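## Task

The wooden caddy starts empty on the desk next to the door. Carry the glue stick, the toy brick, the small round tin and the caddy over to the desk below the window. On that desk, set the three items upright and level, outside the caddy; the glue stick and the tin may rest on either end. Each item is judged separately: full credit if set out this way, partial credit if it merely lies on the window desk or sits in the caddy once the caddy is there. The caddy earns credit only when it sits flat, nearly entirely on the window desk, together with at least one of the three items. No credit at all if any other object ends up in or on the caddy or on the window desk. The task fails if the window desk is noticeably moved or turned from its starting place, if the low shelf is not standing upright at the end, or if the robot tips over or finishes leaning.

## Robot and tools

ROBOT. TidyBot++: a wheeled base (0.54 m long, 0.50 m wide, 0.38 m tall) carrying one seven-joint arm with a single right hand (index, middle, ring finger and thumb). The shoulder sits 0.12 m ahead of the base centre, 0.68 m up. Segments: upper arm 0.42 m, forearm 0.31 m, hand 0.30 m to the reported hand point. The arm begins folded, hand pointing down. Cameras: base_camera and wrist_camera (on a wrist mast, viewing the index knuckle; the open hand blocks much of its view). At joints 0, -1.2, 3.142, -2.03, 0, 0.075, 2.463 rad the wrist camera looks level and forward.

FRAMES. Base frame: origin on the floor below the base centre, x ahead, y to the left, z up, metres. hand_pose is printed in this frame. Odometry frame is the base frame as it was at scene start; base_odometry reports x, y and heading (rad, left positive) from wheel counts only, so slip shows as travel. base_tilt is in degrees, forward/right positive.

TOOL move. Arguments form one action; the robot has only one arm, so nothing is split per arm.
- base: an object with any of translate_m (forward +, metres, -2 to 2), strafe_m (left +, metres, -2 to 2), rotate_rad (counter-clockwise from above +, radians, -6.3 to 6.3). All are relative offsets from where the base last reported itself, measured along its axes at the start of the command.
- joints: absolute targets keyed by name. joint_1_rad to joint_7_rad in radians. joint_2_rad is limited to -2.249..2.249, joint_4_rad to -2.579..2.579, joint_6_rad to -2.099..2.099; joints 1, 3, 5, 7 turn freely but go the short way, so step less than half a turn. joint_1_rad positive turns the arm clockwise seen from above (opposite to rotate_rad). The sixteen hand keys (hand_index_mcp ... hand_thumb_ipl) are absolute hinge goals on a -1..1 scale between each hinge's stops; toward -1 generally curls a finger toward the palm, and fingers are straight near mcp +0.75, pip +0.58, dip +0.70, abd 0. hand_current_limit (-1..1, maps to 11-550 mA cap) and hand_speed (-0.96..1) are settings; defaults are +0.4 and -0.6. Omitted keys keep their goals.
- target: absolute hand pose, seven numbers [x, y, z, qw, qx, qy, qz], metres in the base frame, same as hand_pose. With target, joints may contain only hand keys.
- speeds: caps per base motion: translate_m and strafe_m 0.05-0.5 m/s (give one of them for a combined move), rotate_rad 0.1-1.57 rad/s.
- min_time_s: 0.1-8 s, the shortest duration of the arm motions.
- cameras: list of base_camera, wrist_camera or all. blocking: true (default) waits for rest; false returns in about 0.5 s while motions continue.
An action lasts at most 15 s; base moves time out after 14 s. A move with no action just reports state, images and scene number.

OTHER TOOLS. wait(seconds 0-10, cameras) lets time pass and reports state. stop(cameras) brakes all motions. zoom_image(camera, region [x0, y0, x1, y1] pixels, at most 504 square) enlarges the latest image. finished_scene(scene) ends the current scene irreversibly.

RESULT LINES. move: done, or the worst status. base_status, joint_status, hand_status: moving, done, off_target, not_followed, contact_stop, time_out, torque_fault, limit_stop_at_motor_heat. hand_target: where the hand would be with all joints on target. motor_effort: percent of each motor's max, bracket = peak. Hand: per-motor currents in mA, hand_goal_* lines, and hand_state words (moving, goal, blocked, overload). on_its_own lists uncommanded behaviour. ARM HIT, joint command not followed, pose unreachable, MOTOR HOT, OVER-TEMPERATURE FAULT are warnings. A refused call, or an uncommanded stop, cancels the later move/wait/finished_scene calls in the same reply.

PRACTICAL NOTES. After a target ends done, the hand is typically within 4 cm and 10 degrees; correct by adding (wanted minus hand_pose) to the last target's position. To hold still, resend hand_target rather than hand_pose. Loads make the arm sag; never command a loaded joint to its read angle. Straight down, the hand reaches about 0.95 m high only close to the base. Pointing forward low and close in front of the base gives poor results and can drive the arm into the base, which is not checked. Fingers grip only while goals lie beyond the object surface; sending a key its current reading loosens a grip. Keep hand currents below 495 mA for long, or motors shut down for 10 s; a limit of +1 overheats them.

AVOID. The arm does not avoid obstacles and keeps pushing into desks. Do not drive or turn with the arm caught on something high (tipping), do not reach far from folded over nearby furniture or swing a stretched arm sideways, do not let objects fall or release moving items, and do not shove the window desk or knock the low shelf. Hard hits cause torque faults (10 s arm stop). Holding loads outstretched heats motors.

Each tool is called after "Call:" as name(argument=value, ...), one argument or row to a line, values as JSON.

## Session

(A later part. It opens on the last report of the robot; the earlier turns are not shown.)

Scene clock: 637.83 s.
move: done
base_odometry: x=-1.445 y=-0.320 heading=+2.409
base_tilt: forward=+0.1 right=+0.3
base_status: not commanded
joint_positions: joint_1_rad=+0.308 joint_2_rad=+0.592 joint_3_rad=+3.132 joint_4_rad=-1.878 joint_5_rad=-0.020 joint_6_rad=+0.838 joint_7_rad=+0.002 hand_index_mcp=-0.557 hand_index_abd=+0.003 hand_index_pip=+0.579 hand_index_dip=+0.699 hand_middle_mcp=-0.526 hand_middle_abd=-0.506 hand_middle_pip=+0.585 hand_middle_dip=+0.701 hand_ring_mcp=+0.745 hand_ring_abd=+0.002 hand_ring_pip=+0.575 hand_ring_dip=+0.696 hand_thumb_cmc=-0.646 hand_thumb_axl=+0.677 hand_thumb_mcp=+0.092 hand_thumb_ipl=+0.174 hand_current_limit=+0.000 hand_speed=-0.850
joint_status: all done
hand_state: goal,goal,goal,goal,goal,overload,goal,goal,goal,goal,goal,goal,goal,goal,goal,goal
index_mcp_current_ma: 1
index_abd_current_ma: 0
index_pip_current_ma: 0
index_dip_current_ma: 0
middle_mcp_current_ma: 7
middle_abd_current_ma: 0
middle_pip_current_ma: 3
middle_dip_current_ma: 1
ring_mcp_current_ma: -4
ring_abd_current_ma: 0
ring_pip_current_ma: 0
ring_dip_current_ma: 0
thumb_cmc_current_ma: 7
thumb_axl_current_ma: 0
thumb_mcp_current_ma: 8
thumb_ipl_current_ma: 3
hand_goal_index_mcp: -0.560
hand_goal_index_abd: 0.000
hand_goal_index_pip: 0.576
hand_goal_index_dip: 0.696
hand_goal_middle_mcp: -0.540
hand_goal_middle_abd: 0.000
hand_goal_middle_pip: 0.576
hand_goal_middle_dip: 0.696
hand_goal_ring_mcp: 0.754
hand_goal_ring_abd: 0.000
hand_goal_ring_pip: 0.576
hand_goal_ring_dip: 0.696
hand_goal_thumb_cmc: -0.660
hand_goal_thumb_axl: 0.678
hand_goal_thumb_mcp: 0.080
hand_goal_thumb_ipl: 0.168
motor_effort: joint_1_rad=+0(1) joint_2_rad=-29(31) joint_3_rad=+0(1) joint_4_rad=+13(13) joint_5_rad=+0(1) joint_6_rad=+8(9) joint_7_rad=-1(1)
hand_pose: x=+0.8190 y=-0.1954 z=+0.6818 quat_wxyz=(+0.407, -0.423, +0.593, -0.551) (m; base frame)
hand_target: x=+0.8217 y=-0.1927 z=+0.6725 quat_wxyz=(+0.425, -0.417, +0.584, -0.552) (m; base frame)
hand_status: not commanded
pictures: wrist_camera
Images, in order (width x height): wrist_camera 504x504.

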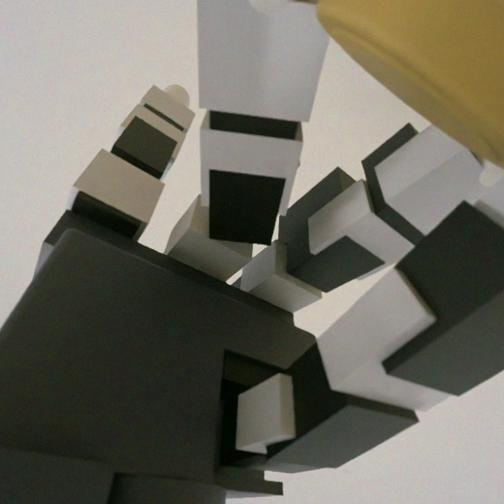

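Call:
move(
  joints={"hand_index_mcp":-0.205,"hand_middle_mcp":-0.205,"hand_thumb_mcp":0.39,"hand_thumb_cmc":-0.53},
  cameras=["wrist_camera"],
)

Call:
zoom_image(
  camera="wrist_camera",
  region=[204, 0, 504, 200],
)

Scene clock: 642.90 s.
move: done
base_odometry: x=-1.445 y=-0.320 heading=+2.409
base_tilt: forward=+0.1 right=+0.3
base_status: not commanded
joint_positions: joint_1_rad=+0.308 joint_2_rad=+0.595 joint_3_rad=+3.132 joint_4_rad=-1.878 joint_5_rad=-0.020 joint_6_rad=+0.839 joint_7_rad=+0.002 hand_index_mcp=-0.213 hand_index_abd=+0.003 hand_index_pip=+0.578 hand_index_dip=+0.699 hand_middle_mcp=-0.213 hand_middle_abd=-0.506 hand_middle_pip=+0.578 hand_middle_dip=+0.699 hand_ring_mcp=+0.745 hand_ring_abd=+0.002 hand_ring_pip=+0.575 hand_ring_dip=+0.696 hand_thumb_cmc=-0.535 hand_thumb_axl=+0.677 hand_thumb_mcp=+0.385 hand_thumb_ipl=+0.169 hand_current_limit=+0.000 hand_speed=-0.850
joint_status: all done
hand_state: goal,goal,goal,goal,goal,overload,goal,goal,goal,goal,goal,goal,goal,goal,goal,goal
index_mcp_current_ma: -3
index_abd_current_ma: 0
index_pip_current_ma: 0
index_dip_current_ma: 0
middle_mcp_current_ma: -4
middle_abd_current_ma: 0
middle_pip_current_ma: 0
middle_dip_current_ma: 0
ring_mcp_current_ma: -4
ring_abd_current_ma: 0
ring_pip_current_ma: 0
ring_dip_current_ma: 0
thumb_cmc_current_ma: -1
thumb_axl_current_ma: 0
thumb_mcp_current_ma: -2
thumb_ipl_current_ma: 0
hand_goal_index_mcp: -0.204
hand_goal_index_abd: 0.000
hand_goal_index_pip: 0.576
hand_goal_index_dip: 0.696
hand_goal_middle_mcp: -0.204
hand_goal_middle_abd: 0.000
hand_goal_middle_pip: 0.576
hand_goal_middle_dip: 0.696
hand_goal_ring_mcp: 0.754
hand_goal_ring_abd: 0.000
hand_goal_ring_pip: 0.576
hand_goal_ring_dip: 0.696
hand_goal_thumb_cmc: -0.530
hand_goal_thumb_axl: 0.678
hand_goal_thumb_mcp: 0.390
hand_goal_thumb_ipl: 0.168
motor_effort: joint_1_rad=-1(1) joint_2_rad=-29(31) joint_3_rad=-1(1) joint_4_rad=+13(13) joint_5_rad=+0(1) joint_6_rad=+8(9) joint_7_rad=+0(1)
hand_pose: x=+0.8188 y=-0.1953 z=+0.6802 quat_wxyz=(+0.406, -0.424, +0.594, -0.551) (m; base frame)
hand_target: x=+0.8217 y=-0.1927 z=+0.6725 quat_wxyz=(+0.425, -0.417, +0.584, -0.552) (m; base frame)
hand_status: not commanded
pictures: wrist_camera
Images, in order (width x height): wrist_camera 504x504.

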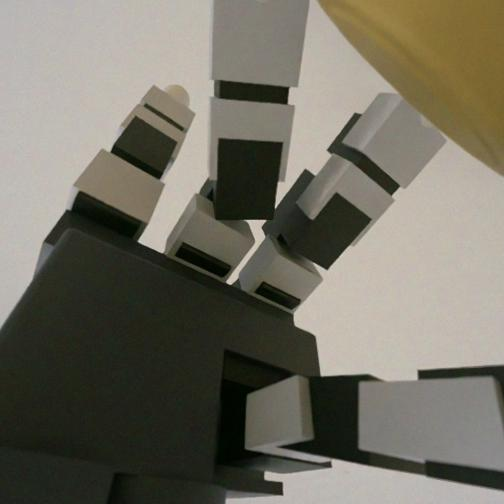

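Scaled by 1.680 from the camera's 504x504 image, which has a finer 720x720 frame.

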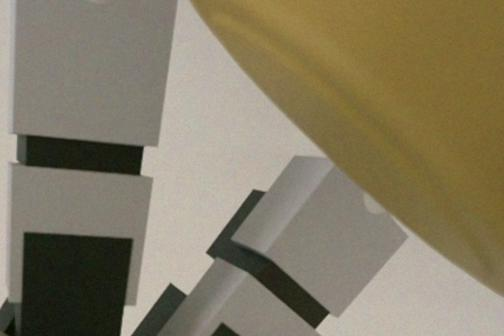

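Call:
move(
  base={"translate_m":-0.016,"strafe_m":-0.052},
  speeds={"strafe_m":0.05},
  cameras=["wrist_camera"],
)

Scene clock: 647.00 s.
move: done
base_odometry: x=-1.398 y=-0.292 heading=+2.409
base_tilt: forward=+0.1 right=+0.3
base_status: done
joint_positions: joint_1_rad=+0.310 joint_2_rad=+0.595 joint_3_rad=+3.132 joint_4_rad=-1.878 joint_5_rad=-0.020 joint_6_rad=+0.839 joint_7_rad=+0.002 hand_index_mcp=-0.213 hand_index_abd=+0.002 hand_index_pip=+0.578 hand_index_dip=+0.699 hand_middle_mcp=-0.213 hand_middle_abd=-0.506 hand_middle_pip=+0.578 hand_middle_dip=+0.699 hand_ring_mcp=+0.745 hand_ring_abd=+0.002 hand_ring_pip=+0.575 hand_ring_dip=+0.696 hand_thumb_cmc=-0.534 hand_thumb_axl=+0.677 hand_thumb_mcp=+0.385 hand_thumb_ipl=+0.169 hand_current_limit=+0.000 hand_speed=-0.850
joint_status: not commanded
hand_state: goal,goal,goal,goal,goal,overload,goal,goal,goal,goal,goal,goal,goal,goal,goal,goal
index_mcp_current_ma: -3
index_abd_current_ma: 0
index_pip_current_ma: 0
index_dip_current_ma: 0
middle_mcp_current_ma: -4
middle_abd_current_ma: 0
middle_pip_current_ma: 0
middle_dip_current_ma: 0
ring_mcp_current_ma: -4
ring_abd_current_ma: 0
ring_pip_current_ma: 0
ring_dip_current_ma: 0
thumb_cmc_current_ma: -1
thumb_axl_current_ma: 0
thumb_mcp_current_ma: -2
thumb_ipl_current_ma: 0
hand_goal_index_mcp: -0.204
hand_goal_index_abd: 0.000
hand_goal_index_pip: 0.576
hand_goal_index_dip: 0.696
hand_goal_middle_mcp: -0.204
hand_goal_middle_abd: 0.000
hand_goal_middle_pip: 0.576
hand_goal_middle_dip: 0.696
hand_goal_ring_mcp: 0.754
hand_goal_ring_abd: 0.000
hand_goal_ring_pip: 0.576
hand_goal_ring_dip: 0.696
hand_goal_thumb_cmc: -0.530
hand_goal_thumb_axl: 0.678
hand_goal_thumb_mcp: 0.390
hand_goal_thumb_ipl: 0.168
motor_effort: joint_1_rad=-1(3) joint_2_rad=-29(31) joint_3_rad=-1(2) joint_4_rad=+13(13) joint_5_rad=+1(1) joint_6_rad=+8(9) joint_7_rad=-1(1)
hand_pose: x=+0.8185 y=-0.1965 z=+0.6801 quat_wxyz=(+0.406, -0.423, +0.594, -0.551) (m; base frame)
hand_target: x=+0.8217 y=-0.1927 z=+0.6725 quat_wxyz=(+0.425, -0.417, +0.584, -0.552) (m; base frame)
hand_status: not commanded
pictures: wrist_camera
Images, in order (width x height): wrist_camera 504x504.

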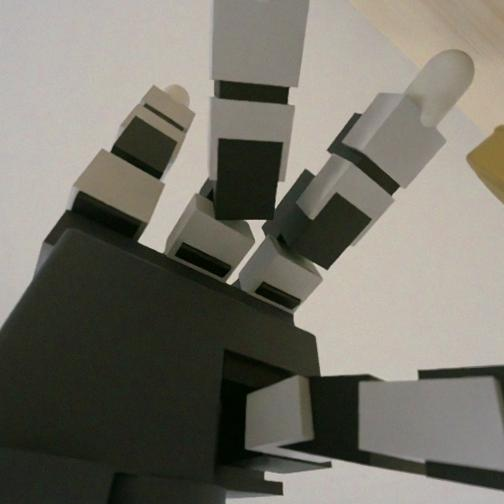

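Call:
move(
  base={"translate_m":-0.021,"strafe_m":-0.002},
  speeds={"translate_m":0.05},
  cameras=["wrist_camera"],
)

Scene clock: 650.10 s.
move: done
base_odometry: x=-1.381 y=-0.305 heading=+2.409
base_tilt: forward=+0.1 right=+0.3
base_status: done
joint_positions: joint_1_rad=+0.310 joint_2_rad=+0.597 joint_3_rad=+3.132 joint_4_rad=-1.879 joint_5_rad=-0.020 joint_6_rad=+0.839 joint_7_rad=+0.002 hand_index_mcp=-0.212 hand_index_abd=+0.002 hand_index_pip=+0.577 hand_index_dip=+0.699 hand_middle_mcp=-0.212 hand_middle_abd=-0.506 hand_middle_pip=+0.578 hand_middle_dip=+0.699 hand_ring_mcp=+0.744 hand_ring_abd=+0.002 hand_ring_pip=+0.575 hand_ring_dip=+0.696 hand_thumb_cmc=-0.534 hand_thumb_axl=+0.677 hand_thumb_mcp=+0.386 hand_thumb_ipl=+0.169 hand_current_limit=+0.000 hand_speed=-0.850
joint_status: not commanded
hand_state: goal,goal,goal,goal,goal,overload,goal,goal,goal,goal,goal,goal,goal,goal,goal,goal
index_mcp_current_ma: -3
index_abd_current_ma: 0
index_pip_current_ma: 0
index_dip_current_ma: 0
middle_mcp_current_ma: -3
middle_abd_current_ma: 0
middle_pip_current_ma: 0
middle_dip_current_ma: 0
ring_mcp_current_ma: -4
ring_abd_current_ma: 0
ring_pip_current_ma: 0
ring_dip_current_ma: 0
thumb_cmc_current_ma: -1
thumb_axl_current_ma: 0
thumb_mcp_current_ma: -1
thumb_ipl_current_ma: 0
hand_goal_index_mcp: -0.204
hand_goal_index_abd: 0.000
hand_goal_index_pip: 0.576
hand_goal_index_dip: 0.696
hand_goal_middle_mcp: -0.204
hand_goal_middle_abd: 0.000
hand_goal_middle_pip: 0.576
hand_goal_middle_dip: 0.696
hand_goal_ring_mcp: 0.754
hand_goal_ring_abd: 0.000
hand_goal_ring_pip: 0.576
hand_goal_ring_dip: 0.696
hand_goal_thumb_cmc: -0.530
hand_goal_thumb_axl: 0.678
hand_goal_thumb_mcp: 0.390
hand_goal_thumb_ipl: 0.168
motor_effort: joint_1_rad=-1(2) joint_2_rad=-30(32) joint_3_rad=-1(2) joint_4_rad=+13(13) joint_5_rad=+0(1) joint_6_rad=+8(9) joint_7_rad=-1(1)
hand_pose: x=+0.8182 y=-0.1964 z=+0.6784 quat_wxyz=(+0.405, -0.424, +0.595, -0.550) (m; base frame)
hand_target: x=+0.8217 y=-0.1927 z=+0.6725 quat_wxyz=(+0.425, -0.417, +0.584, -0.552) (m; base frame)
hand_status: not commanded
pictures: wrist_camera
Images, in order (width x height): wrist_camera 504x504.

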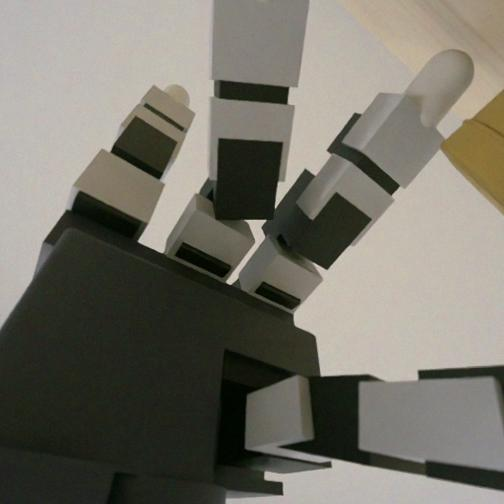

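Call:
move(
  base={"translate_m":-0.0125,"strafe_m":-0.0065},
  speeds={"translate_m":0.05},
  cameras=[],
)

Call:
move(
  joints={"hand_index_mcp":-0.46,"hand_thumb_mcp":0.2},
  cameras=["wrist_camera"],
)

Scene clock: 654.33 s.
move: done
base_odometry: x=-1.367 y=-0.309 heading=+2.409
base_tilt: forward=+0.1 right=+0.3
base_status: done
joint_positions: joint_1_rad=+0.311 joint_2_rad=+0.597 joint_3_rad=+3.132 joint_4_rad=-1.880 joint_5_rad=-0.020 joint_6_rad=+0.839 joint_7_rad=+0.002 hand_index_mcp=-0.211 hand_index_abd=+0.002 hand_index_pip=+0.577 hand_index_dip=+0.699 hand_middle_mcp=-0.212 hand_middle_abd=-0.506 hand_middle_pip=+0.578 hand_middle_dip=+0.699 hand_ring_mcp=+0.744 hand_ring_abd=+0.002 hand_ring_pip=+0.575 hand_ring_dip=+0.696 hand_thumb_cmc=-0.534 hand_thumb_axl=+0.677 hand_thumb_mcp=+0.386 hand_thumb_ipl=+0.169 hand_current_limit=+0.000 hand_speed=-0.850
joint_status: not commanded
hand_state: goal,goal,goal,goal,goal,overload,goal,goal,goal,goal,goal,goal,goal,goal,goal,goal
index_mcp_current_ma: -3
index_abd_current_ma: 0
index_pip_current_ma: 0
index_dip_current_ma: 0
middle_mcp_current_ma: -3
middle_abd_current_ma: 0
middle_pip_current_ma: 0
middle_dip_current_ma: 0
ring_mcp_current_ma: -4
ring_abd_current_ma: 0
ring_pip_current_ma: 0
ring_dip_current_ma: 0
thumb_cmc_current_ma: -1
thumb_axl_current_ma: 0
thumb_mcp_current_ma: -1
thumb_ipl_current_ma: 0
hand_goal_index_mcp: -0.204
hand_goal_index_abd: 0.000
hand_goal_index_pip: 0.576
hand_goal_index_dip: 0.696
hand_goal_middle_mcp: -0.204
hand_goal_middle_abd: 0.000
hand_goal_middle_pip: 0.576
hand_goal_middle_dip: 0.696
hand_goal_ring_mcp: 0.754
hand_goal_ring_abd: 0.000
hand_goal_ring_pip: 0.576
hand_goal_ring_dip: 0.696
hand_goal_thumb_cmc: -0.530
hand_goal_thumb_axl: 0.678
hand_goal_thumb_mcp: 0.390
hand_goal_thumb_ipl: 0.168
motor_effort: joint_1_rad=-1(3) joint_2_rad=-30(31) joint_3_rad=-1(1) joint_4_rad=+13(13) joint_5_rad=+0(1) joint_6_rad=+8(9) joint_7_rad=-1(1)
hand_pose: x=+0.8179 y=-0.1966 z=+0.6776 quat_wxyz=(+0.405, -0.424, +0.595, -0.550) (m; base frame)
hand_target: x=+0.8217 y=-0.1927 z=+0.6725 quat_wxyz=(+0.425, -0.417, +0.584, -0.552) (m; base frame)
hand_status: not commanded
pictures: none
No camera images: "cameras" was empty.

Scene clock: 655.30 s.
move: done
base_odometry: x=-1.367 y=-0.309 heading=+2.409
base_tilt: forward=+0.1 right=+0.3
base_status: not commanded
joint_positions: joint_1_rad=+0.311 joint_2_rad=+0.597 joint_3_rad=+3.132 joint_4_rad=-1.880 joint_5_rad=-0.020 joint_6_rad=+0.840 joint_7_rad=+0.002 hand_index_mcp=-0.458 hand_index_abd=+0.002 hand_index_pip=+0.578 hand_index_dip=+0.699 hand_middle_mcp=-0.212 hand_middle_abd=-0.506 hand_middle_pip=+0.578 hand_middle_dip=+0.699 hand_ring_mcp=+0.744 hand_ring_abd=+0.002 hand_ring_pip=+0.575 hand_ring_dip=+0.696 hand_thumb_cmc=-0.534 hand_thumb_axl=+0.677 hand_thumb_mcp=+0.202 hand_thumb_ipl=+0.169 hand_current_limit=+0.000 hand_speed=-0.850
joint_status: all done
hand_state: goal,goal,goal,goal,goal,overload,goal,goal,goal,goal,goal,goal,goal,goal,goal,goal
index_mcp_current_ma: 0
index_abd_current_ma: 0
index_pip_current_ma: 0
index_dip_current_ma: 0
middle_mcp_current_ma: -3
middle_abd_current_ma: 0
middle_pip_current_ma: 0
middle_dip_current_ma: 0
ring_mcp_current_ma: -4
ring_abd_current_ma: 0
ring_pip_current_ma: 0
ring_dip_current_ma: 0
thumb_cmc_current_ma: -1
thumb_axl_current_ma: 0
thumb_mcp_current_ma: 0
thumb_ipl_current_ma: 0
hand_goal_index_mcp: -0.460
hand_goal_index_abd: 0.000
hand_goal_index_pip: 0.576
hand_goal_index_dip: 0.696
hand_goal_middle_mcp: -0.204
hand_goal_middle_abd: 0.000
hand_goal_middle_pip: 0.576
hand_goal_middle_dip: 0.696
hand_goal_ring_mcp: 0.754
hand_goal_ring_abd: 0.000
hand_goal_ring_pip: 0.576
hand_goal_ring_dip: 0.696
hand_goal_thumb_cmc: -0.530
hand_goal_thumb_axl: 0.678
hand_goal_thumb_mcp: 0.200
hand_goal_thumb_ipl: 0.168
motor_effort: joint_1_rad=-1(1) joint_2_rad=-30(30) joint_3_rad=-1(1) joint_4_rad=+13(13) joint_5_rad=+0(1) joint_6_rad=+8(9) joint_7_rad=-1(1)
hand_pose: x=+0.8179 y=-0.1966 z=+0.6778 quat_wxyz=(+0.405, -0.424, +0.595, -0.550) (m; base frame)
hand_target: x=+0.8217 y=-0.1927 z=+0.6725 quat_wxyz=(+0.425, -0.417, +0.584, -0.552) (m; base frame)
hand_status: not commanded
pictures: wrist_camera
Images, in order (width x height): wrist_camera 504x504.

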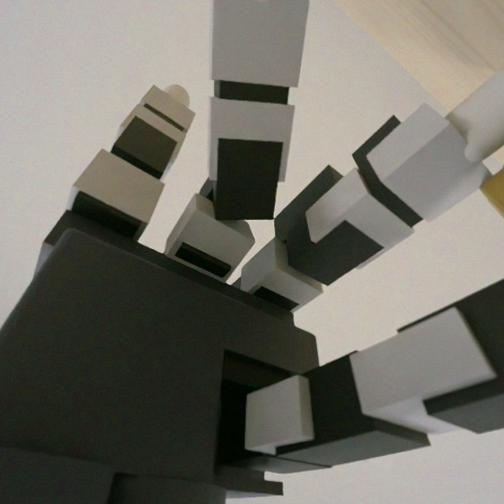

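Call:
move(
  joints={"joint_2_rad":0.578,"hand_index_mcp":-0.5,"hand_thumb_mcp":0.15},
)

Call:
move(
  joints={"hand_index_mcp":-0.54,"hand_thumb_mcp":0.1},
  cameras=["wrist_camera"],
)

Scene clock: 657.57 s.
move: done
base_odometry: x=-1.367 y=-0.309 heading=+2.409
base_tilt: forward=+0.1 right=+0.3
base_status: not commanded
joint_positions: joint_1_rad=+0.311 joint_2_rad=+0.582 joint_3_rad=+3.132 joint_4_rad=-1.880 joint_5_rad=-0.020 joint_6_rad=+0.840 joint_7_rad=+0.002 hand_index_mcp=-0.498 hand_index_abd=+0.002 hand_index_pip=+0.578 hand_index_dip=+0.699 hand_middle_mcp=-0.212 hand_middle_abd=-0.506 hand_middle_pip=+0.578 hand_middle_dip=+0.699 hand_ring_mcp=+0.744 hand_ring_abd=+0.002 hand_ring_pip=+0.575 hand_ring_dip=+0.696 hand_thumb_cmc=-0.534 hand_thumb_axl=+0.677 hand_thumb_mcp=+0.152 hand_thumb_ipl=+0.169 hand_current_limit=+0.000 hand_speed=-0.850
joint_status: all done
hand_state: goal,goal,goal,goal,goal,overload,goal,goal,goal,goal,goal,goal,goal,goal,goal,goal
index_mcp_current_ma: 0
index_abd_current_ma: 0
index_pip_current_ma: 0
index_dip_current_ma: 0
middle_mcp_current_ma: -3
middle_abd_current_ma: 0
middle_pip_current_ma: 0
middle_dip_current_ma: 0
ring_mcp_current_ma: -4
ring_abd_current_ma: 0
ring_pip_current_ma: 0
ring_dip_current_ma: 0
thumb_cmc_current_ma: -1
thumb_axl_current_ma: 0
thumb_mcp_current_ma: 0
thumb_ipl_current_ma: 0
hand_goal_index_mcp: -0.500
hand_goal_index_abd: 0.000
hand_goal_index_pip: 0.576
hand_goal_index_dip: 0.696
hand_goal_middle_mcp: -0.204
hand_goal_middle_abd: 0.000
hand_goal_middle_pip: 0.576
hand_goal_middle_dip: 0.696
hand_goal_ring_mcp: 0.754
hand_goal_ring_abd: 0.000
hand_goal_ring_pip: 0.576
hand_goal_ring_dip: 0.696
hand_goal_thumb_cmc: -0.530
hand_goal_thumb_axl: 0.678
hand_goal_thumb_mcp: 0.150
hand_goal_thumb_ipl: 0.168
motor_effort: joint_1_rad=-1(1) joint_2_rad=-29(31) joint_3_rad=+0(1) joint_4_rad=+13(13) joint_5_rad=+0(1) joint_6_rad=+8(9) joint_7_rad=-1(1)
hand_pose: x=+0.8179 y=-0.1966 z=+0.6886 quat_wxyz=(+0.408, -0.421, +0.591, -0.554) (m; base frame)
hand_target: x=+0.8212 y=-0.1926 z=+0.7104 quat_wxyz=(+0.436, -0.407, +0.568, -0.567) (m; base frame)
hand_status: not commanded
pictures: none

Scene clock: 658.10 s.
move: done
base_odometry: x=-1.367 y=-0.309 heading=+2.409
base_tilt: forward=+0.1 right=+0.3
base_status: not commanded
joint_positions: joint_1_rad=+0.311 joint_2_rad=+0.582 joint_3_rad=+3.132 joint_4_rad=-1.880 joint_5_rad=-0.020 joint_6_rad=+0.840 joint_7_rad=+0.002 hand_index_mcp=-0.538 hand_index_abd=+0.002 hand_index_pip=+0.578 hand_index_dip=+0.699 hand_middle_mcp=-0.212 hand_middle_abd=-0.506 hand_middle_pip=+0.578 hand_middle_dip=+0.699 hand_ring_mcp=+0.744 hand_ring_abd=+0.002 hand_ring_pip=+0.575 hand_ring_dip=+0.696 hand_thumb_cmc=-0.534 hand_thumb_axl=+0.677 hand_thumb_mcp=+0.103 hand_thumb_ipl=+0.169 hand_current_limit=+0.000 hand_speed=-0.850
joint_status: all done
hand_state: goal,goal,goal,goal,goal,overload,goal,goal,goal,goal,goal,goal,goal,goal,goal,goal
index_mcp_current_ma: 0
index_abd_current_ma: 0
index_pip_current_ma: 0
index_dip_current_ma: 0
middle_mcp_current_ma: -3
middle_abd_current_ma: 0
middle_pip_current_ma: 0
middle_dip_current_ma: 0
ring_mcp_current_ma: -4
ring_abd_current_ma: 0
ring_pip_current_ma: 0
ring_dip_current_ma: 0
thumb_cmc_current_ma: -1
thumb_axl_current_ma: 0
thumb_mcp_current_ma: 1
thumb_ipl_current_ma: 0
hand_goal_index_mcp: -0.540
hand_goal_index_abd: 0.000
hand_goal_index_pip: 0.576
hand_goal_index_dip: 0.696
hand_goal_middle_mcp: -0.204
hand_goal_middle_abd: 0.000
hand_goal_middle_pip: 0.576
hand_goal_middle_dip: 0.696
hand_goal_ring_mcp: 0.754
hand_goal_ring_abd: 0.000
hand_goal_ring_pip: 0.576
hand_goal_ring_dip: 0.696
hand_goal_thumb_cmc: -0.530
hand_goal_thumb_axl: 0.678
hand_goal_thumb_mcp: 0.100
hand_goal_thumb_ipl: 0.168
motor_effort: joint_1_rad=-1(1) joint_2_rad=-29(30) joint_3_rad=+0(1) joint_4_rad=+13(13) joint_5_rad=+0(1) joint_6_rad=+8(9) joint_7_rad=-1(1)
hand_pose: x=+0.8179 y=-0.1966 z=+0.6886 quat_wxyz=(+0.408, -0.421, +0.591, -0.554) (m; base frame)
hand_target: x=+0.8212 y=-0.1926 z=+0.7104 quat_wxyz=(+0.436, -0.407, +0.568, -0.567) (m; base frame)
hand_status: not commanded
pictures: wrist_camera
Images, in order (width x height): wrist_camera 504x504.

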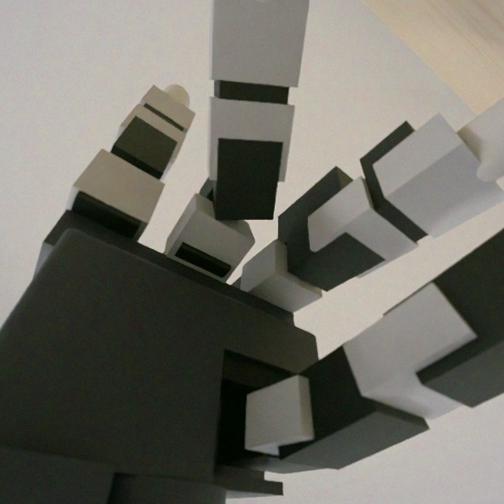

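Call:
move(
  joints={"joint_2_rad":0.3,"hand_index_mcp":0.3,"hand_ring_abd":-0.7,"hand_current_limit":0.4,"hand_speed":-0.6},
)

Call:
move(
  joints={"joint_1_rad":-0.1,"joint_2_rad":-0.6,"joint_4_rad":-1.8,"joint_6_rad":-0.8,"joint_7_rad":2.46,"hand_thumb_cmc":1.0,"hand_thumb_mcp":0.226,"hand_middle_mcp":0.754},
  cameras=["wrist_camera"],
)

Call:
move(
  joints={"hand_ring_abd":0.21,"hand_index_mcp":0.754},
)

Call:
move(
  joints={"hand_ring_abd":0.0},
  cameras=["wrist_camera"],
)

Scene clock: 662.33 s.
move: done
base_odometry: x=-1.367 y=-0.309 heading=+2.409
base_tilt: forward=+0.1 right=+0.3
base_status: not commanded
joint_positions: joint_1_rad=+0.311 joint_2_rad=+0.297 joint_3_rad=+3.132 joint_4_rad=-1.881 joint_5_rad=-0.020 joint_6_rad=+0.844 joint_7_rad=+0.002 hand_index_mcp=+0.283 hand_index_abd=+0.002 hand_index_pip=+0.576 hand_index_dip=+0.699 hand_middle_mcp=-0.212 hand_middle_abd=-0.506 hand_middle_pip=+0.577 hand_middle_dip=+0.699 hand_ring_mcp=+0.744 hand_ring_abd=-0.697 hand_ring_pip=+0.575 hand_ring_dip=+0.696 hand_thumb_cmc=-0.534 hand_thumb_axl=+0.677 hand_thumb_mcp=+0.103 hand_thumb_ipl=+0.169 hand_current_limit=+0.400 hand_speed=-0.600
joint_status: all done
hand_state: goal,goal,goal,goal,goal,overload,goal,goal,goal,goal,goal,goal,goal,goal,goal,goal
index_mcp_current_ma: -10
index_abd_current_ma: 0
index_pip_current_ma: 0
index_dip_current_ma: 0
middle_mcp_current_ma: -3
middle_abd_current_ma: 0
middle_pip_current_ma: 0
middle_dip_current_ma: 0
ring_mcp_current_ma: -4
ring_abd_current_ma: 0
ring_pip_current_ma: 0
ring_dip_current_ma: 0
thumb_cmc_current_ma: -1
thumb_axl_current_ma: 0
thumb_mcp_current_ma: 1
thumb_ipl_current_ma: 0
hand_goal_index_mcp: 0.300
hand_goal_index_abd: 0.000
hand_goal_index_pip: 0.576
hand_goal_index_dip: 0.696
hand_goal_middle_mcp: -0.204
hand_goal_middle_abd: 0.000
hand_goal_middle_pip: 0.576
hand_goal_middle_dip: 0.696
hand_goal_ring_mcp: 0.754
hand_goal_ring_abd: -0.700
hand_goal_ring_pip: 0.576
hand_goal_ring_dip: 0.696
hand_goal_thumb_cmc: -0.530
hand_goal_thumb_axl: 0.678
hand_goal_thumb_mcp: 0.100
hand_goal_thumb_ipl: 0.168
motor_effort: joint_1_rad=-1(1) joint_2_rad=-24(32) joint_3_rad=+0(1) joint_4_rad=+16(16) joint_5_rad=+1(1) joint_6_rad=+8(10) joint_7_rad=+0(1)
hand_pose: x=+0.7880 y=-0.1871 z=+0.8934 quat_wxyz=(+0.467, -0.358, +0.504, -0.632) (m; base frame)
hand_target: x=+0.7873 y=-0.1813 z=+0.9088 quat_wxyz=(+0.489, -0.347, +0.481, -0.640) (m; base frame)
hand_status: not commanded
pictures: none

Scene clock: 665.53 s.
move: done
base_odometry: x=-1.367 y=-0.309 heading=+2.409
base_tilt: forward=+0.1 right=+0.3
base_status: not commanded
joint_positions: joint_1_rad=-0.075 joint_2_rad=-0.597 joint_3_rad=+3.132 joint_4_rad=-1.815 joint_5_rad=-0.020 joint_6_rad=-0.705 joint_7_rad=+2.414 hand_index_mcp=+0.305 hand_index_abd=+0.002 hand_index_pip=+0.576 hand_index_dip=+0.699 hand_middle_mcp=+0.758 hand_middle_abd=-0.397 hand_middle_pip=+0.576 hand_middle_dip=+0.699 hand_ring_mcp=+0.758 hand_ring_abd=-0.697 hand_ring_pip=+0.575 hand_ring_dip=+0.696 hand_thumb_cmc=+1.000 hand_thumb_axl=+0.677 hand_thumb_mcp=+0.225 hand_thumb_ipl=+0.169 hand_current_limit=+0.400 hand_speed=-0.600
joint_status: all done
hand_state: goal,goal,goal,goal,goal,overload,goal,goal,goal,goal,goal,goal,goal,goal,goal,goal
index_mcp_current_ma: 1
index_abd_current_ma: 0
index_pip_current_ma: 0
index_dip_current_ma: 0
middle_mcp_current_ma: 1
middle_abd_current_ma: 0
middle_pip_current_ma: 0
middle_dip_current_ma: 0
ring_mcp_current_ma: 1
ring_abd_current_ma: 0
ring_pip_current_ma: 0
ring_dip_current_ma: 0
thumb_cmc_current_ma: 0
thumb_axl_current_ma: 0
thumb_mcp_current_ma: 0
thumb_ipl_current_ma: 0
hand_goal_index_mcp: 0.300
hand_goal_index_abd: 0.000
hand_goal_index_pip: 0.576
hand_goal_index_dip: 0.696
hand_goal_middle_mcp: 0.754
hand_goal_middle_abd: 0.000
hand_goal_middle_pip: 0.576
hand_goal_middle_dip: 0.696
hand_goal_ring_mcp: 0.754
hand_goal_ring_abd: -0.700
hand_goal_ring_pip: 0.576
hand_goal_ring_dip: 0.696
hand_goal_thumb_cmc: 1.000
hand_goal_thumb_axl: 0.678
hand_goal_thumb_mcp: 0.226
hand_goal_thumb_ipl: 0.168
motor_effort: joint_1_rad=-1(2) joint_2_rad=+0(27) joint_3_rad=+1(2) joint_4_rad=+17(19) joint_5_rad=+0(1) joint_6_rad=+8(10) joint_7_rad=-1(2)
hand_pose: x=+0.4818 y=-0.0367 z=+1.0788 quat_wxyz=(-0.205, -0.734, -0.366, -0.534) (m; base frame)
hand_target: x=+0.4751 y=-0.0322 z=+1.0663 quat_wxyz=(-0.217, -0.737, -0.406, -0.495) (m; base frame)
hand_status: not commanded
pictures: wrist_camera
Images, in order (width x height): wrist_camera 504x504.

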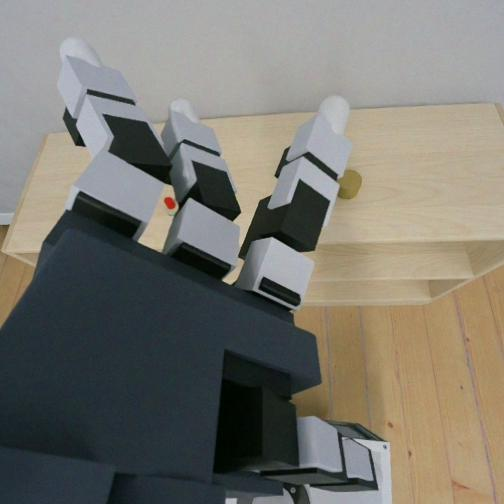

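Scene clock: 666.63 s.
move: done
base_odometry: x=-1.367 y=-0.309 heading=+2.409
base_tilt: forward=+0.1 right=+0.3
base_status: not commanded
joint_positions: joint_1_rad=-0.075 joint_2_rad=-0.597 joint_3_rad=+3.132 joint_4_rad=-1.815 joint_5_rad=-0.020 joint_6_rad=-0.707 joint_7_rad=+2.416 hand_index_mcp=+0.758 hand_index_abd=+0.002 hand_index_pip=+0.576 hand_index_dip=+0.699 hand_middle_mcp=+0.758 hand_middle_abd=+0.031 hand_middle_pip=+0.576 hand_middle_dip=+0.699 hand_ring_mcp=+0.758 hand_ring_abd=+0.209 hand_ring_pip=+0.575 hand_ring_dip=+0.696 hand_thumb_cmc=+1.000 hand_thumb_axl=+0.677 hand_thumb_mcp=+0.225 hand_thumb_ipl=+0.169 hand_current_limit=+0.400 hand_speed=-0.600
joint_status: all done
hand_state: goal,goal,goal,goal,goal,overload,goal,goal,goal,goal,goal,goal,goal,goal,goal,goal
index_mcp_current_ma: 1
index_abd_current_ma: 0
index_pip_current_ma: 0
index_dip_current_ma: 0
middle_mcp_current_ma: 1
middle_abd_current_ma: 0
middle_pip_current_ma: 0
middle_dip_current_ma: 0
ring_mcp_current_ma: 1
ring_abd_current_ma: 0
ring_pip_current_ma: 0
ring_dip_current_ma: 0
thumb_cmc_current_ma: 0
thumb_axl_current_ma: 0
thumb_mcp_current_ma: 0
thumb_ipl_current_ma: 0
hand_goal_index_mcp: 0.754
hand_goal_index_abd: 0.000
hand_goal_index_pip: 0.576
hand_goal_index_dip: 0.696
hand_goal_middle_mcp: 0.754
hand_goal_middle_abd: 0.000
hand_goal_middle_pip: 0.576
hand_goal_middle_dip: 0.696
hand_goal_ring_mcp: 0.754
hand_goal_ring_abd: 0.210
hand_goal_ring_pip: 0.576
hand_goal_ring_dip: 0.696
hand_goal_thumb_cmc: 1.000
hand_goal_thumb_axl: 0.678
hand_goal_thumb_mcp: 0.226
hand_goal_thumb_ipl: 0.168
motor_effort: joint_1_rad=-1(1) joint_2_rad=+1(2) joint_3_rad=+1(1) joint_4_rad=+17(17) joint_5_rad=+0(1) joint_6_rad=+8(8) joint_7_rad=-1(1)
hand_pose: x=+0.4817 y=-0.0366 z=+1.0784 quat_wxyz=(-0.206, -0.734, -0.367, -0.533) (m; base frame)
hand_target: x=+0.4751 y=-0.0322 z=+1.0663 quat_wxyz=(-0.217, -0.737, -0.406, -0.495) (m; base frame)
hand_status: not commanded
pictures: none

Scene clock: 667.20 s.
move: done
base_odometry: x=-1.367 y=-0.309 heading=+2.409
base_tilt: forward=+0.1 right=+0.3
base_status: not commanded
joint_positions: joint_1_rad=-0.075 joint_2_rad=-0.597 joint_3_rad=+3.132 joint_4_rad=-1.815 joint_5_rad=-0.020 joint_6_rad=-0.707 joint_7_rad=+2.417 hand_index_mcp=+0.758 hand_index_abd=+0.002 hand_index_pip=+0.576 hand_index_dip=+0.699 hand_middle_mcp=+0.758 hand_middle_abd=+0.031 hand_middle_pip=+0.576 hand_middle_dip=+0.699 hand_ring_mcp=+0.758 hand_ring_abd=+0.009 hand_ring_pip=+0.575 hand_ring_dip=+0.696 hand_thumb_cmc=+1.000 hand_thumb_axl=+0.677 hand_thumb_mcp=+0.225 hand_thumb_ipl=+0.169 hand_current_limit=+0.400 hand_speed=-0.600
joint_status: all done
hand_state: goal,goal,goal,goal,goal,overload,goal,goal,goal,goal,goal,goal,goal,goal,goal,goal
index_mcp_current_ma: 1
index_abd_current_ma: 0
index_pip_current_ma: 0
index_dip_current_ma: 0
middle_mcp_current_ma: 1
middle_abd_current_ma: 0
middle_pip_current_ma: 0
middle_dip_current_ma: 0
ring_mcp_current_ma: 1
ring_abd_current_ma: 3
ring_pip_current_ma: 0
ring_dip_current_ma: 0
thumb_cmc_current_ma: 0
thumb_axl_current_ma: 0
thumb_mcp_current_ma: 0
thumb_ipl_current_ma: 0
hand_goal_index_mcp: 0.754
hand_goal_index_abd: 0.000
hand_goal_index_pip: 0.576
hand_goal_index_dip: 0.696
hand_goal_middle_mcp: 0.754
hand_goal_middle_abd: 0.000
hand_goal_middle_pip: 0.576
hand_goal_middle_dip: 0.696
hand_goal_ring_mcp: 0.754
hand_goal_ring_abd: 0.000
hand_goal_ring_pip: 0.576
hand_goal_ring_dip: 0.696
hand_goal_thumb_cmc: 1.000
hand_goal_thumb_axl: 0.678
hand_goal_thumb_mcp: 0.226
hand_goal_thumb_ipl: 0.168
motor_effort: joint_1_rad=-1(1) joint_2_rad=+1(2) joint_3_rad=+1(1) joint_4_rad=+17(17) joint_5_rad=+0(0) joint_6_rad=+8(8) joint_7_rad=-1(1)
hand_pose: x=+0.4817 y=-0.0366 z=+1.0784 quat_wxyz=(-0.206, -0.734, -0.367, -0.533) (m; base frame)
hand_target: x=+0.4751 y=-0.0322 z=+1.0663 quat_wxyz=(-0.217, -0.737, -0.406, -0.495) (m; base frame)
hand_status: not commanded
pictures: wrist_camera
Images, in order (width x height): wrist_camera 504x504.

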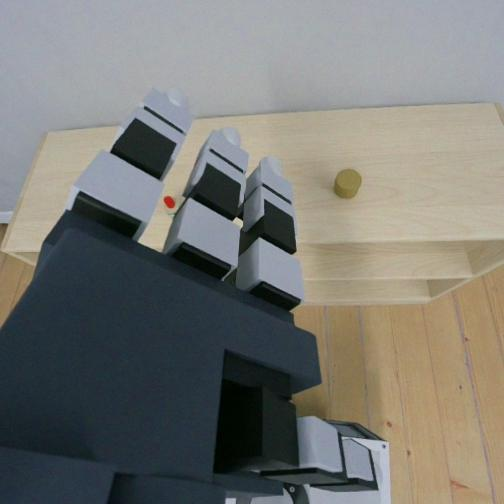

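Call:
zoom_image(
  camera="wrist_camera",
  region=[310, 150, 390, 220],
)

Scaled by 6.300 from the camera's 504x504 image, which has a finer 720x720 frame.

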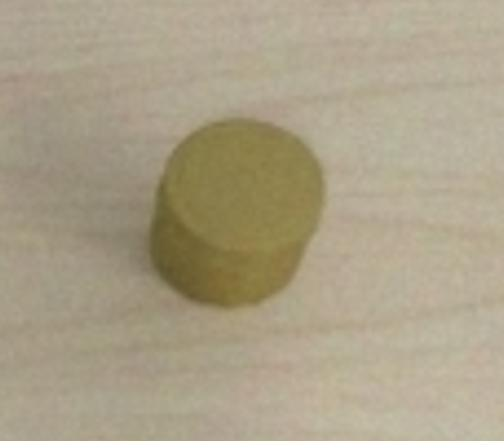

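Call:
move(
  joints={"joint_1_rad":0.288,"joint_2_rad":0.1,"joint_4_rad":-1.8,"joint_6_rad":0.3,"joint_7_rad":-0.04,"hand_index_mcp":-0.205,"hand_thumb_cmc":-0.536,"hand_thumb_mcp":0.39},
)

Call:
move(
  joints={"joint_1_rad":0.288,"joint_2_rad":0.577,"joint_4_rad":-1.856,"joint_6_rad":0.815},
  min_time_s=2.5,
  cameras=["wrist_camera"],
)

Scene clock: 680.90 s.
move: done
base_odometry: x=-1.367 y=-0.309 heading=+2.409
base_tilt: forward=+0.1 right=+0.3
base_status: not commanded
joint_positions: joint_1_rad=+0.266 joint_2_rad=+0.082 joint_3_rad=+3.132 joint_4_rad=-1.812 joint_5_rad=-0.020 joint_6_rad=+0.204 joint_7_rad=+0.006 hand_index_mcp=-0.205 hand_index_abd=+0.002 hand_index_pip=+0.576 hand_index_dip=+0.699 hand_middle_mcp=+0.747 hand_middle_abd=+0.111 hand_middle_pip=+0.576 hand_middle_dip=+0.699 hand_ring_mcp=+0.745 hand_ring_abd=+0.003 hand_ring_pip=+0.575 hand_ring_dip=+0.696 hand_thumb_cmc=-0.534 hand_thumb_axl=+0.677 hand_thumb_mcp=+0.385 hand_thumb_ipl=+0.169 hand_current_limit=+0.400 hand_speed=-0.600
joint_status: all done
hand_state: goal,goal,goal,goal,goal,overload,goal,goal,goal,goal,goal,goal,goal,goal,goal,goal
index_mcp_current_ma: 0
index_abd_current_ma: 0
index_pip_current_ma: 0
index_dip_current_ma: 0
middle_mcp_current_ma: -2
middle_abd_current_ma: 0
middle_pip_current_ma: 0
middle_dip_current_ma: 0
ring_mcp_current_ma: -3
ring_abd_current_ma: 0
ring_pip_current_ma: 0
ring_dip_current_ma: 0
thumb_cmc_current_ma: 0
thumb_axl_current_ma: 0
thumb_mcp_current_ma: -2
thumb_ipl_current_ma: 0
hand_goal_index_mcp: -0.204
hand_goal_index_abd: 0.000
hand_goal_index_pip: 0.576
hand_goal_index_dip: 0.696
hand_goal_middle_mcp: 0.754
hand_goal_middle_abd: 0.000
hand_goal_middle_pip: 0.576
hand_goal_middle_dip: 0.696
hand_goal_ring_mcp: 0.754
hand_goal_ring_abd: 0.000
hand_goal_ring_pip: 0.576
hand_goal_ring_dip: 0.696
hand_goal_thumb_cmc: -0.536
hand_goal_thumb_axl: 0.678
hand_goal_thumb_mcp: 0.390
hand_goal_thumb_ipl: 0.168
motor_effort: joint_1_rad=-1(2) joint_2_rad=-20(22) joint_3_rad=+0(1) joint_4_rad=+17(19) joint_5_rad=+0(1) joint_6_rad=+8(9) joint_7_rad=-1(1)
hand_pose: x=+0.7264 y=-0.1346 z=+0.8815 quat_wxyz=(+0.408, -0.452, +0.596, -0.523) (m; base frame)
hand_target: x=+0.7403 y=-0.1479 z=+0.9056 quat_wxyz=(+0.428, -0.428, +0.576, -0.550) (m; base frame)
hand_status: not commanded
pictures: none

Scene clock: 684.03 s.
move: done
base_odometry: x=-1.367 y=-0.309 heading=+2.409
base_tilt: forward=+0.1 right=+0.3
base_status: not commanded
joint_positions: joint_1_rad=+0.266 joint_2_rad=+0.548 joint_3_rad=+3.132 joint_4_rad=-1.838 joint_5_rad=-0.020 joint_6_rad=+0.721 joint_7_rad=+0.003 hand_index_mcp=-0.205 hand_index_abd=+0.002 hand_index_pip=+0.576 hand_index_dip=+0.699 hand_middle_mcp=+0.746 hand_middle_abd=+0.111 hand_middle_pip=+0.576 hand_middle_dip=+0.699 hand_ring_mcp=+0.745 hand_ring_abd=+0.003 hand_ring_pip=+0.575 hand_ring_dip=+0.696 hand_thumb_cmc=-0.534 hand_thumb_axl=+0.677 hand_thumb_mcp=+0.385 hand_thumb_ipl=+0.169 hand_current_limit=+0.400 hand_speed=-0.600
joint_status: all done
hand_state: goal,goal,goal,goal,goal,overload,goal,goal,goal,goal,goal,goal,goal,goal,goal,goal
index_mcp_current_ma: 0
index_abd_current_ma: 0
index_pip_current_ma: 0
index_dip_current_ma: 0
middle_mcp_current_ma: -3
middle_abd_current_ma: 0
middle_pip_current_ma: 0
middle_dip_current_ma: 0
ring_mcp_current_ma: -3
ring_abd_current_ma: 0
ring_pip_current_ma: 0
ring_dip_current_ma: 0
thumb_cmc_current_ma: 0
thumb_axl_current_ma: 0
thumb_mcp_current_ma: -2
thumb_ipl_current_ma: 0
hand_goal_index_mcp: -0.204
hand_goal_index_abd: 0.000
hand_goal_index_pip: 0.576
hand_goal_index_dip: 0.696
hand_goal_middle_mcp: 0.754
hand_goal_middle_abd: 0.000
hand_goal_middle_pip: 0.576
hand_goal_middle_dip: 0.696
hand_goal_ring_mcp: 0.754
hand_goal_ring_abd: 0.000
hand_goal_ring_pip: 0.576
hand_goal_ring_dip: 0.696
hand_goal_thumb_cmc: -0.536
hand_goal_thumb_axl: 0.678
hand_goal_thumb_mcp: 0.390
hand_goal_thumb_ipl: 0.168
motor_effort: joint_1_rad=-1(2) joint_2_rad=-28(31) joint_3_rad=+0(1) joint_4_rad=+14(18) joint_5_rad=+0(1) joint_6_rad=+8(10) joint_7_rad=-1(1)
hand_pose: x=+0.8272 y=-0.1650 z=+0.6995 quat_wxyz=(+0.411, -0.443, +0.592, -0.532) (m; base frame)
hand_target: x=+0.8300 y=-0.1714 z=+0.6975 quat_wxyz=(+0.429, -0.430, +0.582, -0.541) (m; base frame)
hand_status: not commanded
pictures: wrist_camera
Images, in order (width x height): wrist_camera 504x504.

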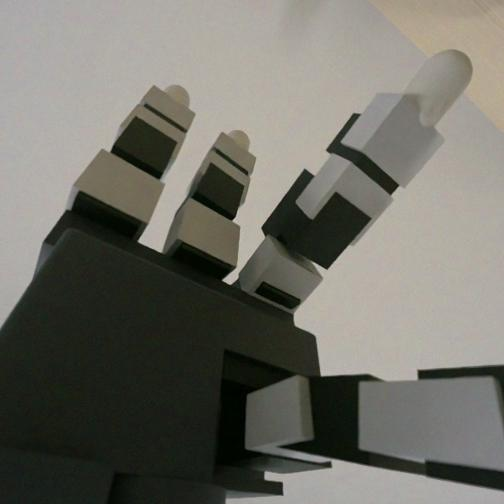

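Call:
zoom_image(
  camera="wrist_camera",
  region=[354, 0, 504, 250],
)

Scaled by 2.016 from the camera's 504x504 image, which has a finer 720x720 frame.

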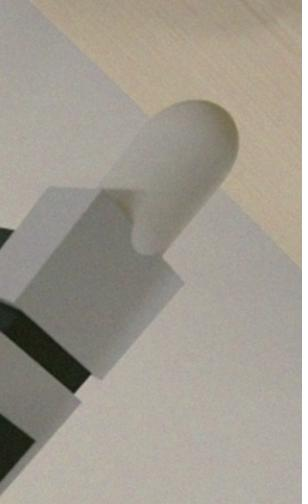

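Call:
move(
  joints={"joint_2_rad":0.613,"joint_4_rad":-1.875,"joint_6_rad":0.87},
  min_time_s=2,
  cameras=["wrist_camera"],
)

Scene clock: 692.13 s.
move: done
base_odometry: x=-1.367 y=-0.309 heading=+2.409
base_tilt: forward=+0.1 right=+0.3
base_status: not commanded
joint_positions: joint_1_rad=+0.266 joint_2_rad=+0.575 joint_3_rad=+3.132 joint_4_rad=-1.855 joint_5_rad=-0.020 joint_6_rad=+0.775 joint_7_rad=+0.003 hand_index_mcp=-0.205 hand_index_abd=+0.002 hand_index_pip=+0.576 hand_index_dip=+0.699 hand_middle_mcp=+0.746 hand_middle_abd=+0.111 hand_middle_pip=+0.576 hand_middle_dip=+0.699 hand_ring_mcp=+0.745 hand_ring_abd=+0.003 hand_ring_pip=+0.575 hand_ring_dip=+0.696 hand_thumb_cmc=-0.534 hand_thumb_axl=+0.677 hand_thumb_mcp=+0.385 hand_thumb_ipl=+0.169 hand_current_limit=+0.400 hand_speed=-0.600
joint_status: all done
hand_state: goal,goal,goal,goal,goal,overload,goal,goal,goal,goal,goal,goal,goal,goal,goal,goal
index_mcp_current_ma: 0
index_abd_current_ma: 0
index_pip_current_ma: 0
index_dip_current_ma: 0
middle_mcp_current_ma: -3
middle_abd_current_ma: 0
middle_pip_current_ma: 0
middle_dip_current_ma: 0
ring_mcp_current_ma: -3
ring_abd_current_ma: 0
ring_pip_current_ma: 0
ring_dip_current_ma: 0
thumb_cmc_current_ma: 0
thumb_axl_current_ma: 0
thumb_mcp_current_ma: -2
thumb_ipl_current_ma: 0
hand_goal_index_mcp: -0.204
hand_goal_index_abd: 0.000
hand_goal_index_pip: 0.576
hand_goal_index_dip: 0.696
hand_goal_middle_mcp: 0.754
hand_goal_middle_abd: 0.000
hand_goal_middle_pip: 0.576
hand_goal_middle_dip: 0.696
hand_goal_ring_mcp: 0.754
hand_goal_ring_abd: 0.000
hand_goal_ring_pip: 0.576
hand_goal_ring_dip: 0.696
hand_goal_thumb_cmc: -0.536
hand_goal_thumb_axl: 0.678
hand_goal_thumb_mcp: 0.390
hand_goal_thumb_ipl: 0.168
motor_effort: joint_1_rad=-1(1) joint_2_rad=-29(31) joint_3_rad=+0(1) joint_4_rad=+13(15) joint_5_rad=+0(1) joint_6_rad=+8(10) joint_7_rad=-1(1)
hand_pose: x=+0.8277 y=-0.1655 z=+0.6873 quat_wxyz=(+0.413, -0.441, +0.590, -0.536) (m; base frame)
hand_target: x=+0.8292 y=-0.1709 z=+0.6782 quat_wxyz=(+0.429, -0.430, +0.582, -0.541) (m; base frame)
hand_status: not commanded
pictures: wrist_camera
Images, in order (width x height): wrist_camera 504x504.

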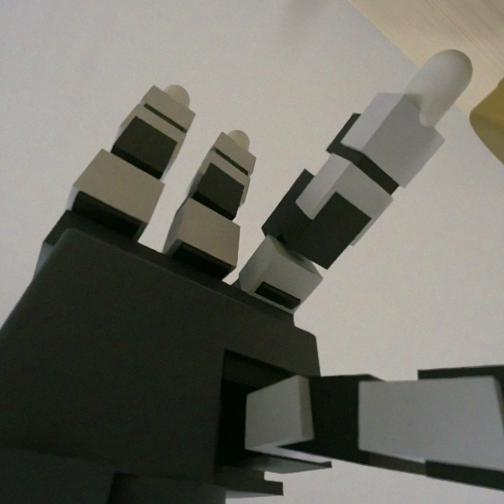

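Call:
move(
  joints={"joint_2_rad":0.627,"joint_4_rad":-1.882,"joint_6_rad":0.887},
  min_time_s=2,
)

Call:
move(
  joints={"hand_index_mcp":-0.42,"hand_thumb_mcp":0.21,"hand_speed":-0.85,"hand_current_limit":0.0},
  cameras=["wrist_camera"],
)

Scene clock: 696.20 s.
move: done
base_odometry: x=-1.367 y=-0.309 heading=+2.409
base_tilt: forward=+0.1 right=+0.3
base_status: not commanded
joint_positions: joint_1_rad=+0.266 joint_2_rad=+0.588 joint_3_rad=+3.132 joint_4_rad=-1.862 joint_5_rad=-0.020 joint_6_rad=+0.792 joint_7_rad=+0.003 hand_index_mcp=-0.205 hand_index_abd=+0.002 hand_index_pip=+0.576 hand_index_dip=+0.699 hand_middle_mcp=+0.746 hand_middle_abd=+0.111 hand_middle_pip=+0.576 hand_middle_dip=+0.699 hand_ring_mcp=+0.745 hand_ring_abd=+0.003 hand_ring_pip=+0.575 hand_ring_dip=+0.696 hand_thumb_cmc=-0.534 hand_thumb_axl=+0.677 hand_thumb_mcp=+0.385 hand_thumb_ipl=+0.169 hand_current_limit=+0.400 hand_speed=-0.600
joint_status: all done
hand_state: goal,goal,goal,goal,goal,overload,goal,goal,goal,goal,goal,goal,goal,goal,goal,goal
index_mcp_current_ma: 0
index_abd_current_ma: 0
index_pip_current_ma: 0
index_dip_current_ma: 0
middle_mcp_current_ma: -3
middle_abd_current_ma: 0
middle_pip_current_ma: 0
middle_dip_current_ma: 0
ring_mcp_current_ma: -3
ring_abd_current_ma: 0
ring_pip_current_ma: 0
ring_dip_current_ma: 0
thumb_cmc_current_ma: 0
thumb_axl_current_ma: 0
thumb_mcp_current_ma: -2
thumb_ipl_current_ma: 0
hand_goal_index_mcp: -0.204
hand_goal_index_abd: 0.000
hand_goal_index_pip: 0.576
hand_goal_index_dip: 0.696
hand_goal_middle_mcp: 0.754
hand_goal_middle_abd: 0.000
hand_goal_middle_pip: 0.576
hand_goal_middle_dip: 0.696
hand_goal_ring_mcp: 0.754
hand_goal_ring_abd: 0.000
hand_goal_ring_pip: 0.576
hand_goal_ring_dip: 0.696
hand_goal_thumb_cmc: -0.536
hand_goal_thumb_axl: 0.678
hand_goal_thumb_mcp: 0.390
hand_goal_thumb_ipl: 0.168
motor_effort: joint_1_rad=-1(1) joint_2_rad=-30(31) joint_3_rad=+0(1) joint_4_rad=+13(14) joint_5_rad=+0(1) joint_6_rad=+9(10) joint_7_rad=-1(1)
hand_pose: x=+0.8272 y=-0.1655 z=+0.6793 quat_wxyz=(+0.413, -0.441, +0.591, -0.535) (m; base frame)
hand_target: x=+0.8284 y=-0.1706 z=+0.6697 quat_wxyz=(+0.429, -0.431, +0.583, -0.539) (m; base frame)
hand_status: not commanded
pictures: none

Scene clock: 697.07 s.
move: done
base_odometry: x=-1.367 y=-0.309 heading=+2.409
base_tilt: forward=+0.1 right=+0.3
base_status: not commanded
joint_positions: joint_1_rad=+0.266 joint_2_rad=+0.588 joint_3_rad=+3.132 joint_4_rad=-1.862 joint_5_rad=-0.020 joint_6_rad=+0.792 joint_7_rad=+0.003 hand_index_mcp=-0.419 hand_index_abd=+0.002 hand_index_pip=+0.576 hand_index_dip=+0.699 hand_middle_mcp=+0.746 hand_middle_abd=+0.111 hand_middle_pip=+0.576 hand_middle_dip=+0.699 hand_ring_mcp=+0.745 hand_ring_abd=+0.003 hand_ring_pip=+0.575 hand_ring_dip=+0.696 hand_thumb_cmc=-0.534 hand_thumb_axl=+0.677 hand_thumb_mcp=+0.212 hand_thumb_ipl=+0.169 hand_current_limit=+0.000 hand_speed=-0.850
joint_status: all done
hand_state: goal,goal,goal,goal,goal,overload,goal,goal,goal,goal,goal,goal,goal,goal,goal,goal
index_mcp_current_ma: 0
index_abd_current_ma: 0
index_pip_current_ma: 0
index_dip_current_ma: 0
middle_mcp_current_ma: -3
middle_abd_current_ma: 0
middle_pip_current_ma: 0
middle_dip_current_ma: 0
ring_mcp_current_ma: -3
ring_abd_current_ma: 0
ring_pip_current_ma: 0
ring_dip_current_ma: 0
thumb_cmc_current_ma: 0
thumb_axl_current_ma: 0
thumb_mcp_current_ma: 0
thumb_ipl_current_ma: 0
hand_goal_index_mcp: -0.420
hand_goal_index_abd: 0.000
hand_goal_index_pip: 0.576
hand_goal_index_dip: 0.696
hand_goal_middle_mcp: 0.754
hand_goal_middle_abd: 0.000
hand_goal_middle_pip: 0.576
hand_goal_middle_dip: 0.696
hand_goal_ring_mcp: 0.754
hand_goal_ring_abd: 0.000
hand_goal_ring_pip: 0.576
hand_goal_ring_dip: 0.696
hand_goal_thumb_cmc: -0.536
hand_goal_thumb_axl: 0.678
hand_goal_thumb_mcp: 0.210
hand_goal_thumb_ipl: 0.168
motor_effort: joint_1_rad=-1(1) joint_2_rad=-30(31) joint_3_rad=+0(1) joint_4_rad=+13(14) joint_5_rad=+0(1) joint_6_rad=+8(9) joint_7_rad=-1(1)
hand_pose: x=+0.8272 y=-0.1655 z=+0.6793 quat_wxyz=(+0.413, -0.441, +0.591, -0.535) (m; base frame)
hand_target: x=+0.8284 y=-0.1706 z=+0.6697 quat_wxyz=(+0.429, -0.431, +0.583, -0.539) (m; base frame)
hand_status: not commanded
pictures: wrist_camera
Images, in order (width x height): wrist_camera 504x504.

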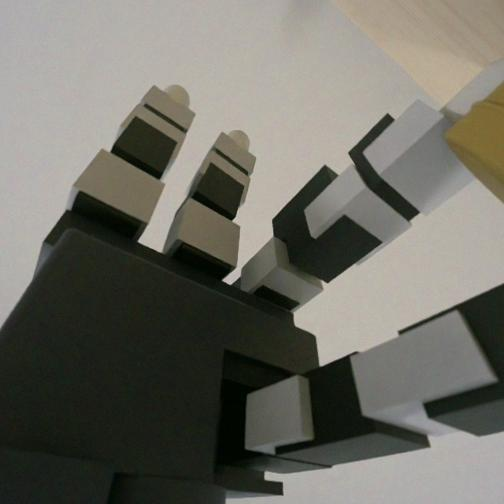

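Call:
move(
  joints={"hand_index_mcp":-0.47,"hand_thumb_mcp":0.16},
)

Call:
move(
  joints={"hand_index_mcp":-0.52,"hand_thumb_mcp":0.11},
  cameras=["wrist_camera"],
)

Scene clock: 698.40 s.
move: off_target
base_odometry: x=-1.367 y=-0.309 heading=+2.409
base_tilt: forward=+0.1 right=+0.3
base_status: not commanded
joint_positions: joint_1_rad=+0.266 joint_2_rad=+0.588 joint_3_rad=+3.132 joint_4_rad=-1.862 joint_5_rad=-0.020 joint_6_rad=+0.792 joint_7_rad=+0.003 hand_index_mcp=-0.444 hand_index_abd=+0.002 hand_index_pip=+0.583 hand_index_dip=+0.699 hand_middle_mcp=+0.746 hand_middle_abd=+0.111 hand_middle_pip=+0.576 hand_middle_dip=+0.699 hand_ring_mcp=+0.745 hand_ring_abd=+0.003 hand_ring_pip=+0.575 hand_ring_dip=+0.696 hand_thumb_cmc=-0.536 hand_thumb_axl=+0.677 hand_thumb_mcp=+0.187 hand_thumb_ipl=+0.172 hand_current_limit=+0.000 hand_speed=-0.850
joint_status: hand_index_mcp off_target (ended at -0.444, target -0.470); hand_thumb_mcp off_target (ended at +0.187, target +0.160)
hand_state: blocked,goal,goal,goal,goal,overload,goal,goal,goal,goal,goal,goal,goal,goal,blocked,goal
index_mcp_current_ma: 21
index_abd_current_ma: 0
index_pip_current_ma: 2
index_dip_current_ma: 0
middle_mcp_current_ma: -3
middle_abd_current_ma: 0
middle_pip_current_ma: 0
middle_dip_current_ma: 0
ring_mcp_current_ma: -3
ring_abd_current_ma: 0
ring_pip_current_ma: 0
ring_dip_current_ma: 0
thumb_cmc_current_ma: 0
thumb_axl_current_ma: 0
thumb_mcp_current_ma: 33
thumb_ipl_current_ma: 1
hand_goal_index_mcp: -0.470
hand_goal_index_abd: 0.000
hand_goal_index_pip: 0.576
hand_goal_index_dip: 0.696
hand_goal_middle_mcp: 0.754
hand_goal_middle_abd: 0.000
hand_goal_middle_pip: 0.576
hand_goal_middle_dip: 0.696
hand_goal_ring_mcp: 0.754
hand_goal_ring_abd: 0.000
hand_goal_ring_pip: 0.576
hand_goal_ring_dip: 0.696
hand_goal_thumb_cmc: -0.536
hand_goal_thumb_axl: 0.678
hand_goal_thumb_mcp: 0.160
hand_goal_thumb_ipl: 0.168
motor_effort: joint_1_rad=-1(1) joint_2_rad=-29(30) joint_3_rad=+0(1) joint_4_rad=+13(13) joint_5_rad=+0(1) joint_6_rad=+8(9) joint_7_rad=-1(1)
hand_pose: x=+0.8272 y=-0.1655 z=+0.6794 quat_wxyz=(+0.413, -0.441, +0.590, -0.535) (m; base frame)
hand_target: x=+0.8284 y=-0.1706 z=+0.6697 quat_wxyz=(+0.429, -0.431, +0.583, -0.539) (m; base frame)
hand_status: not commanded
pictures: none

Scene clock: 698.93 s.
move: off_target
base_odometry: x=-1.367 y=-0.309 heading=+2.409
base_tilt: forward=+0.1 right=+0.3
base_status: not commanded
joint_positions: joint_1_rad=+0.266 joint_2_rad=+0.588 joint_3_rad=+3.132 joint_4_rad=-1.862 joint_5_rad=-0.020 joint_6_rad=+0.793 joint_7_rad=+0.003 hand_index_mcp=-0.449 hand_index_abd=+0.002 hand_index_pip=+0.596 hand_index_dip=+0.704 hand_middle_mcp=+0.746 hand_middle_abd=+0.111 hand_middle_pip=+0.576 hand_middle_dip=+0.699 hand_ring_mcp=+0.745 hand_ring_abd=+0.003 hand_ring_pip=+0.575 hand_ring_dip=+0.696 hand_thumb_cmc=-0.538 hand_thumb_axl=+0.677 hand_thumb_mcp=+0.171 hand_thumb_ipl=+0.179 hand_current_limit=+0.000 hand_speed=-0.850
joint_status: hand_index_mcp off_target (ended at -0.449, target -0.520); hand_thumb_mcp off_target (ended at +0.171, target +0.110)
hand_state: blocked,goal,blocked,goal,goal,overload,goal,goal,goal,goal,goal,goal,goal,goal,blocked,goal
index_mcp_current_ma: 124
index_abd_current_ma: 0
index_pip_current_ma: 13
index_dip_current_ma: 3
middle_mcp_current_ma: -3
middle_abd_current_ma: 0
middle_pip_current_ma: 0
middle_dip_current_ma: 0
ring_mcp_current_ma: -3
ring_abd_current_ma: 0
ring_pip_current_ma: 0
ring_dip_current_ma: 0
thumb_cmc_current_ma: 0
thumb_axl_current_ma: 0
thumb_mcp_current_ma: 135
thumb_ipl_current_ma: 8
hand_goal_index_mcp: -0.520
hand_goal_index_abd: 0.000
hand_goal_index_pip: 0.576
hand_goal_index_dip: 0.696
hand_goal_middle_mcp: 0.754
hand_goal_middle_abd: 0.000
hand_goal_middle_pip: 0.576
hand_goal_middle_dip: 0.696
hand_goal_ring_mcp: 0.754
hand_goal_ring_abd: 0.000
hand_goal_ring_pip: 0.576
hand_goal_ring_dip: 0.696
hand_goal_thumb_cmc: -0.536
hand_goal_thumb_axl: 0.678
hand_goal_thumb_mcp: 0.110
hand_goal_thumb_ipl: 0.168
motor_effort: joint_1_rad=-1(1) joint_2_rad=-30(31) joint_3_rad=+0(1) joint_4_rad=+13(13) joint_5_rad=+0(1) joint_6_rad=+8(9) joint_7_rad=-1(1)
hand_pose: x=+0.8273 y=-0.1655 z=+0.6797 quat_wxyz=(+0.413, -0.441, +0.590, -0.535) (m; base frame)
hand_target: x=+0.8284 y=-0.1706 z=+0.6697 quat_wxyz=(+0.429, -0.431, +0.583, -0.539) (m; base frame)
hand_status: not commanded
pictures: wrist_camera
Images, in order (width x height): wrist_camera 504x504.

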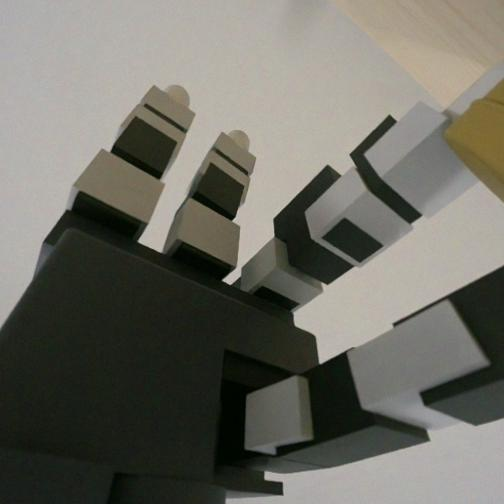

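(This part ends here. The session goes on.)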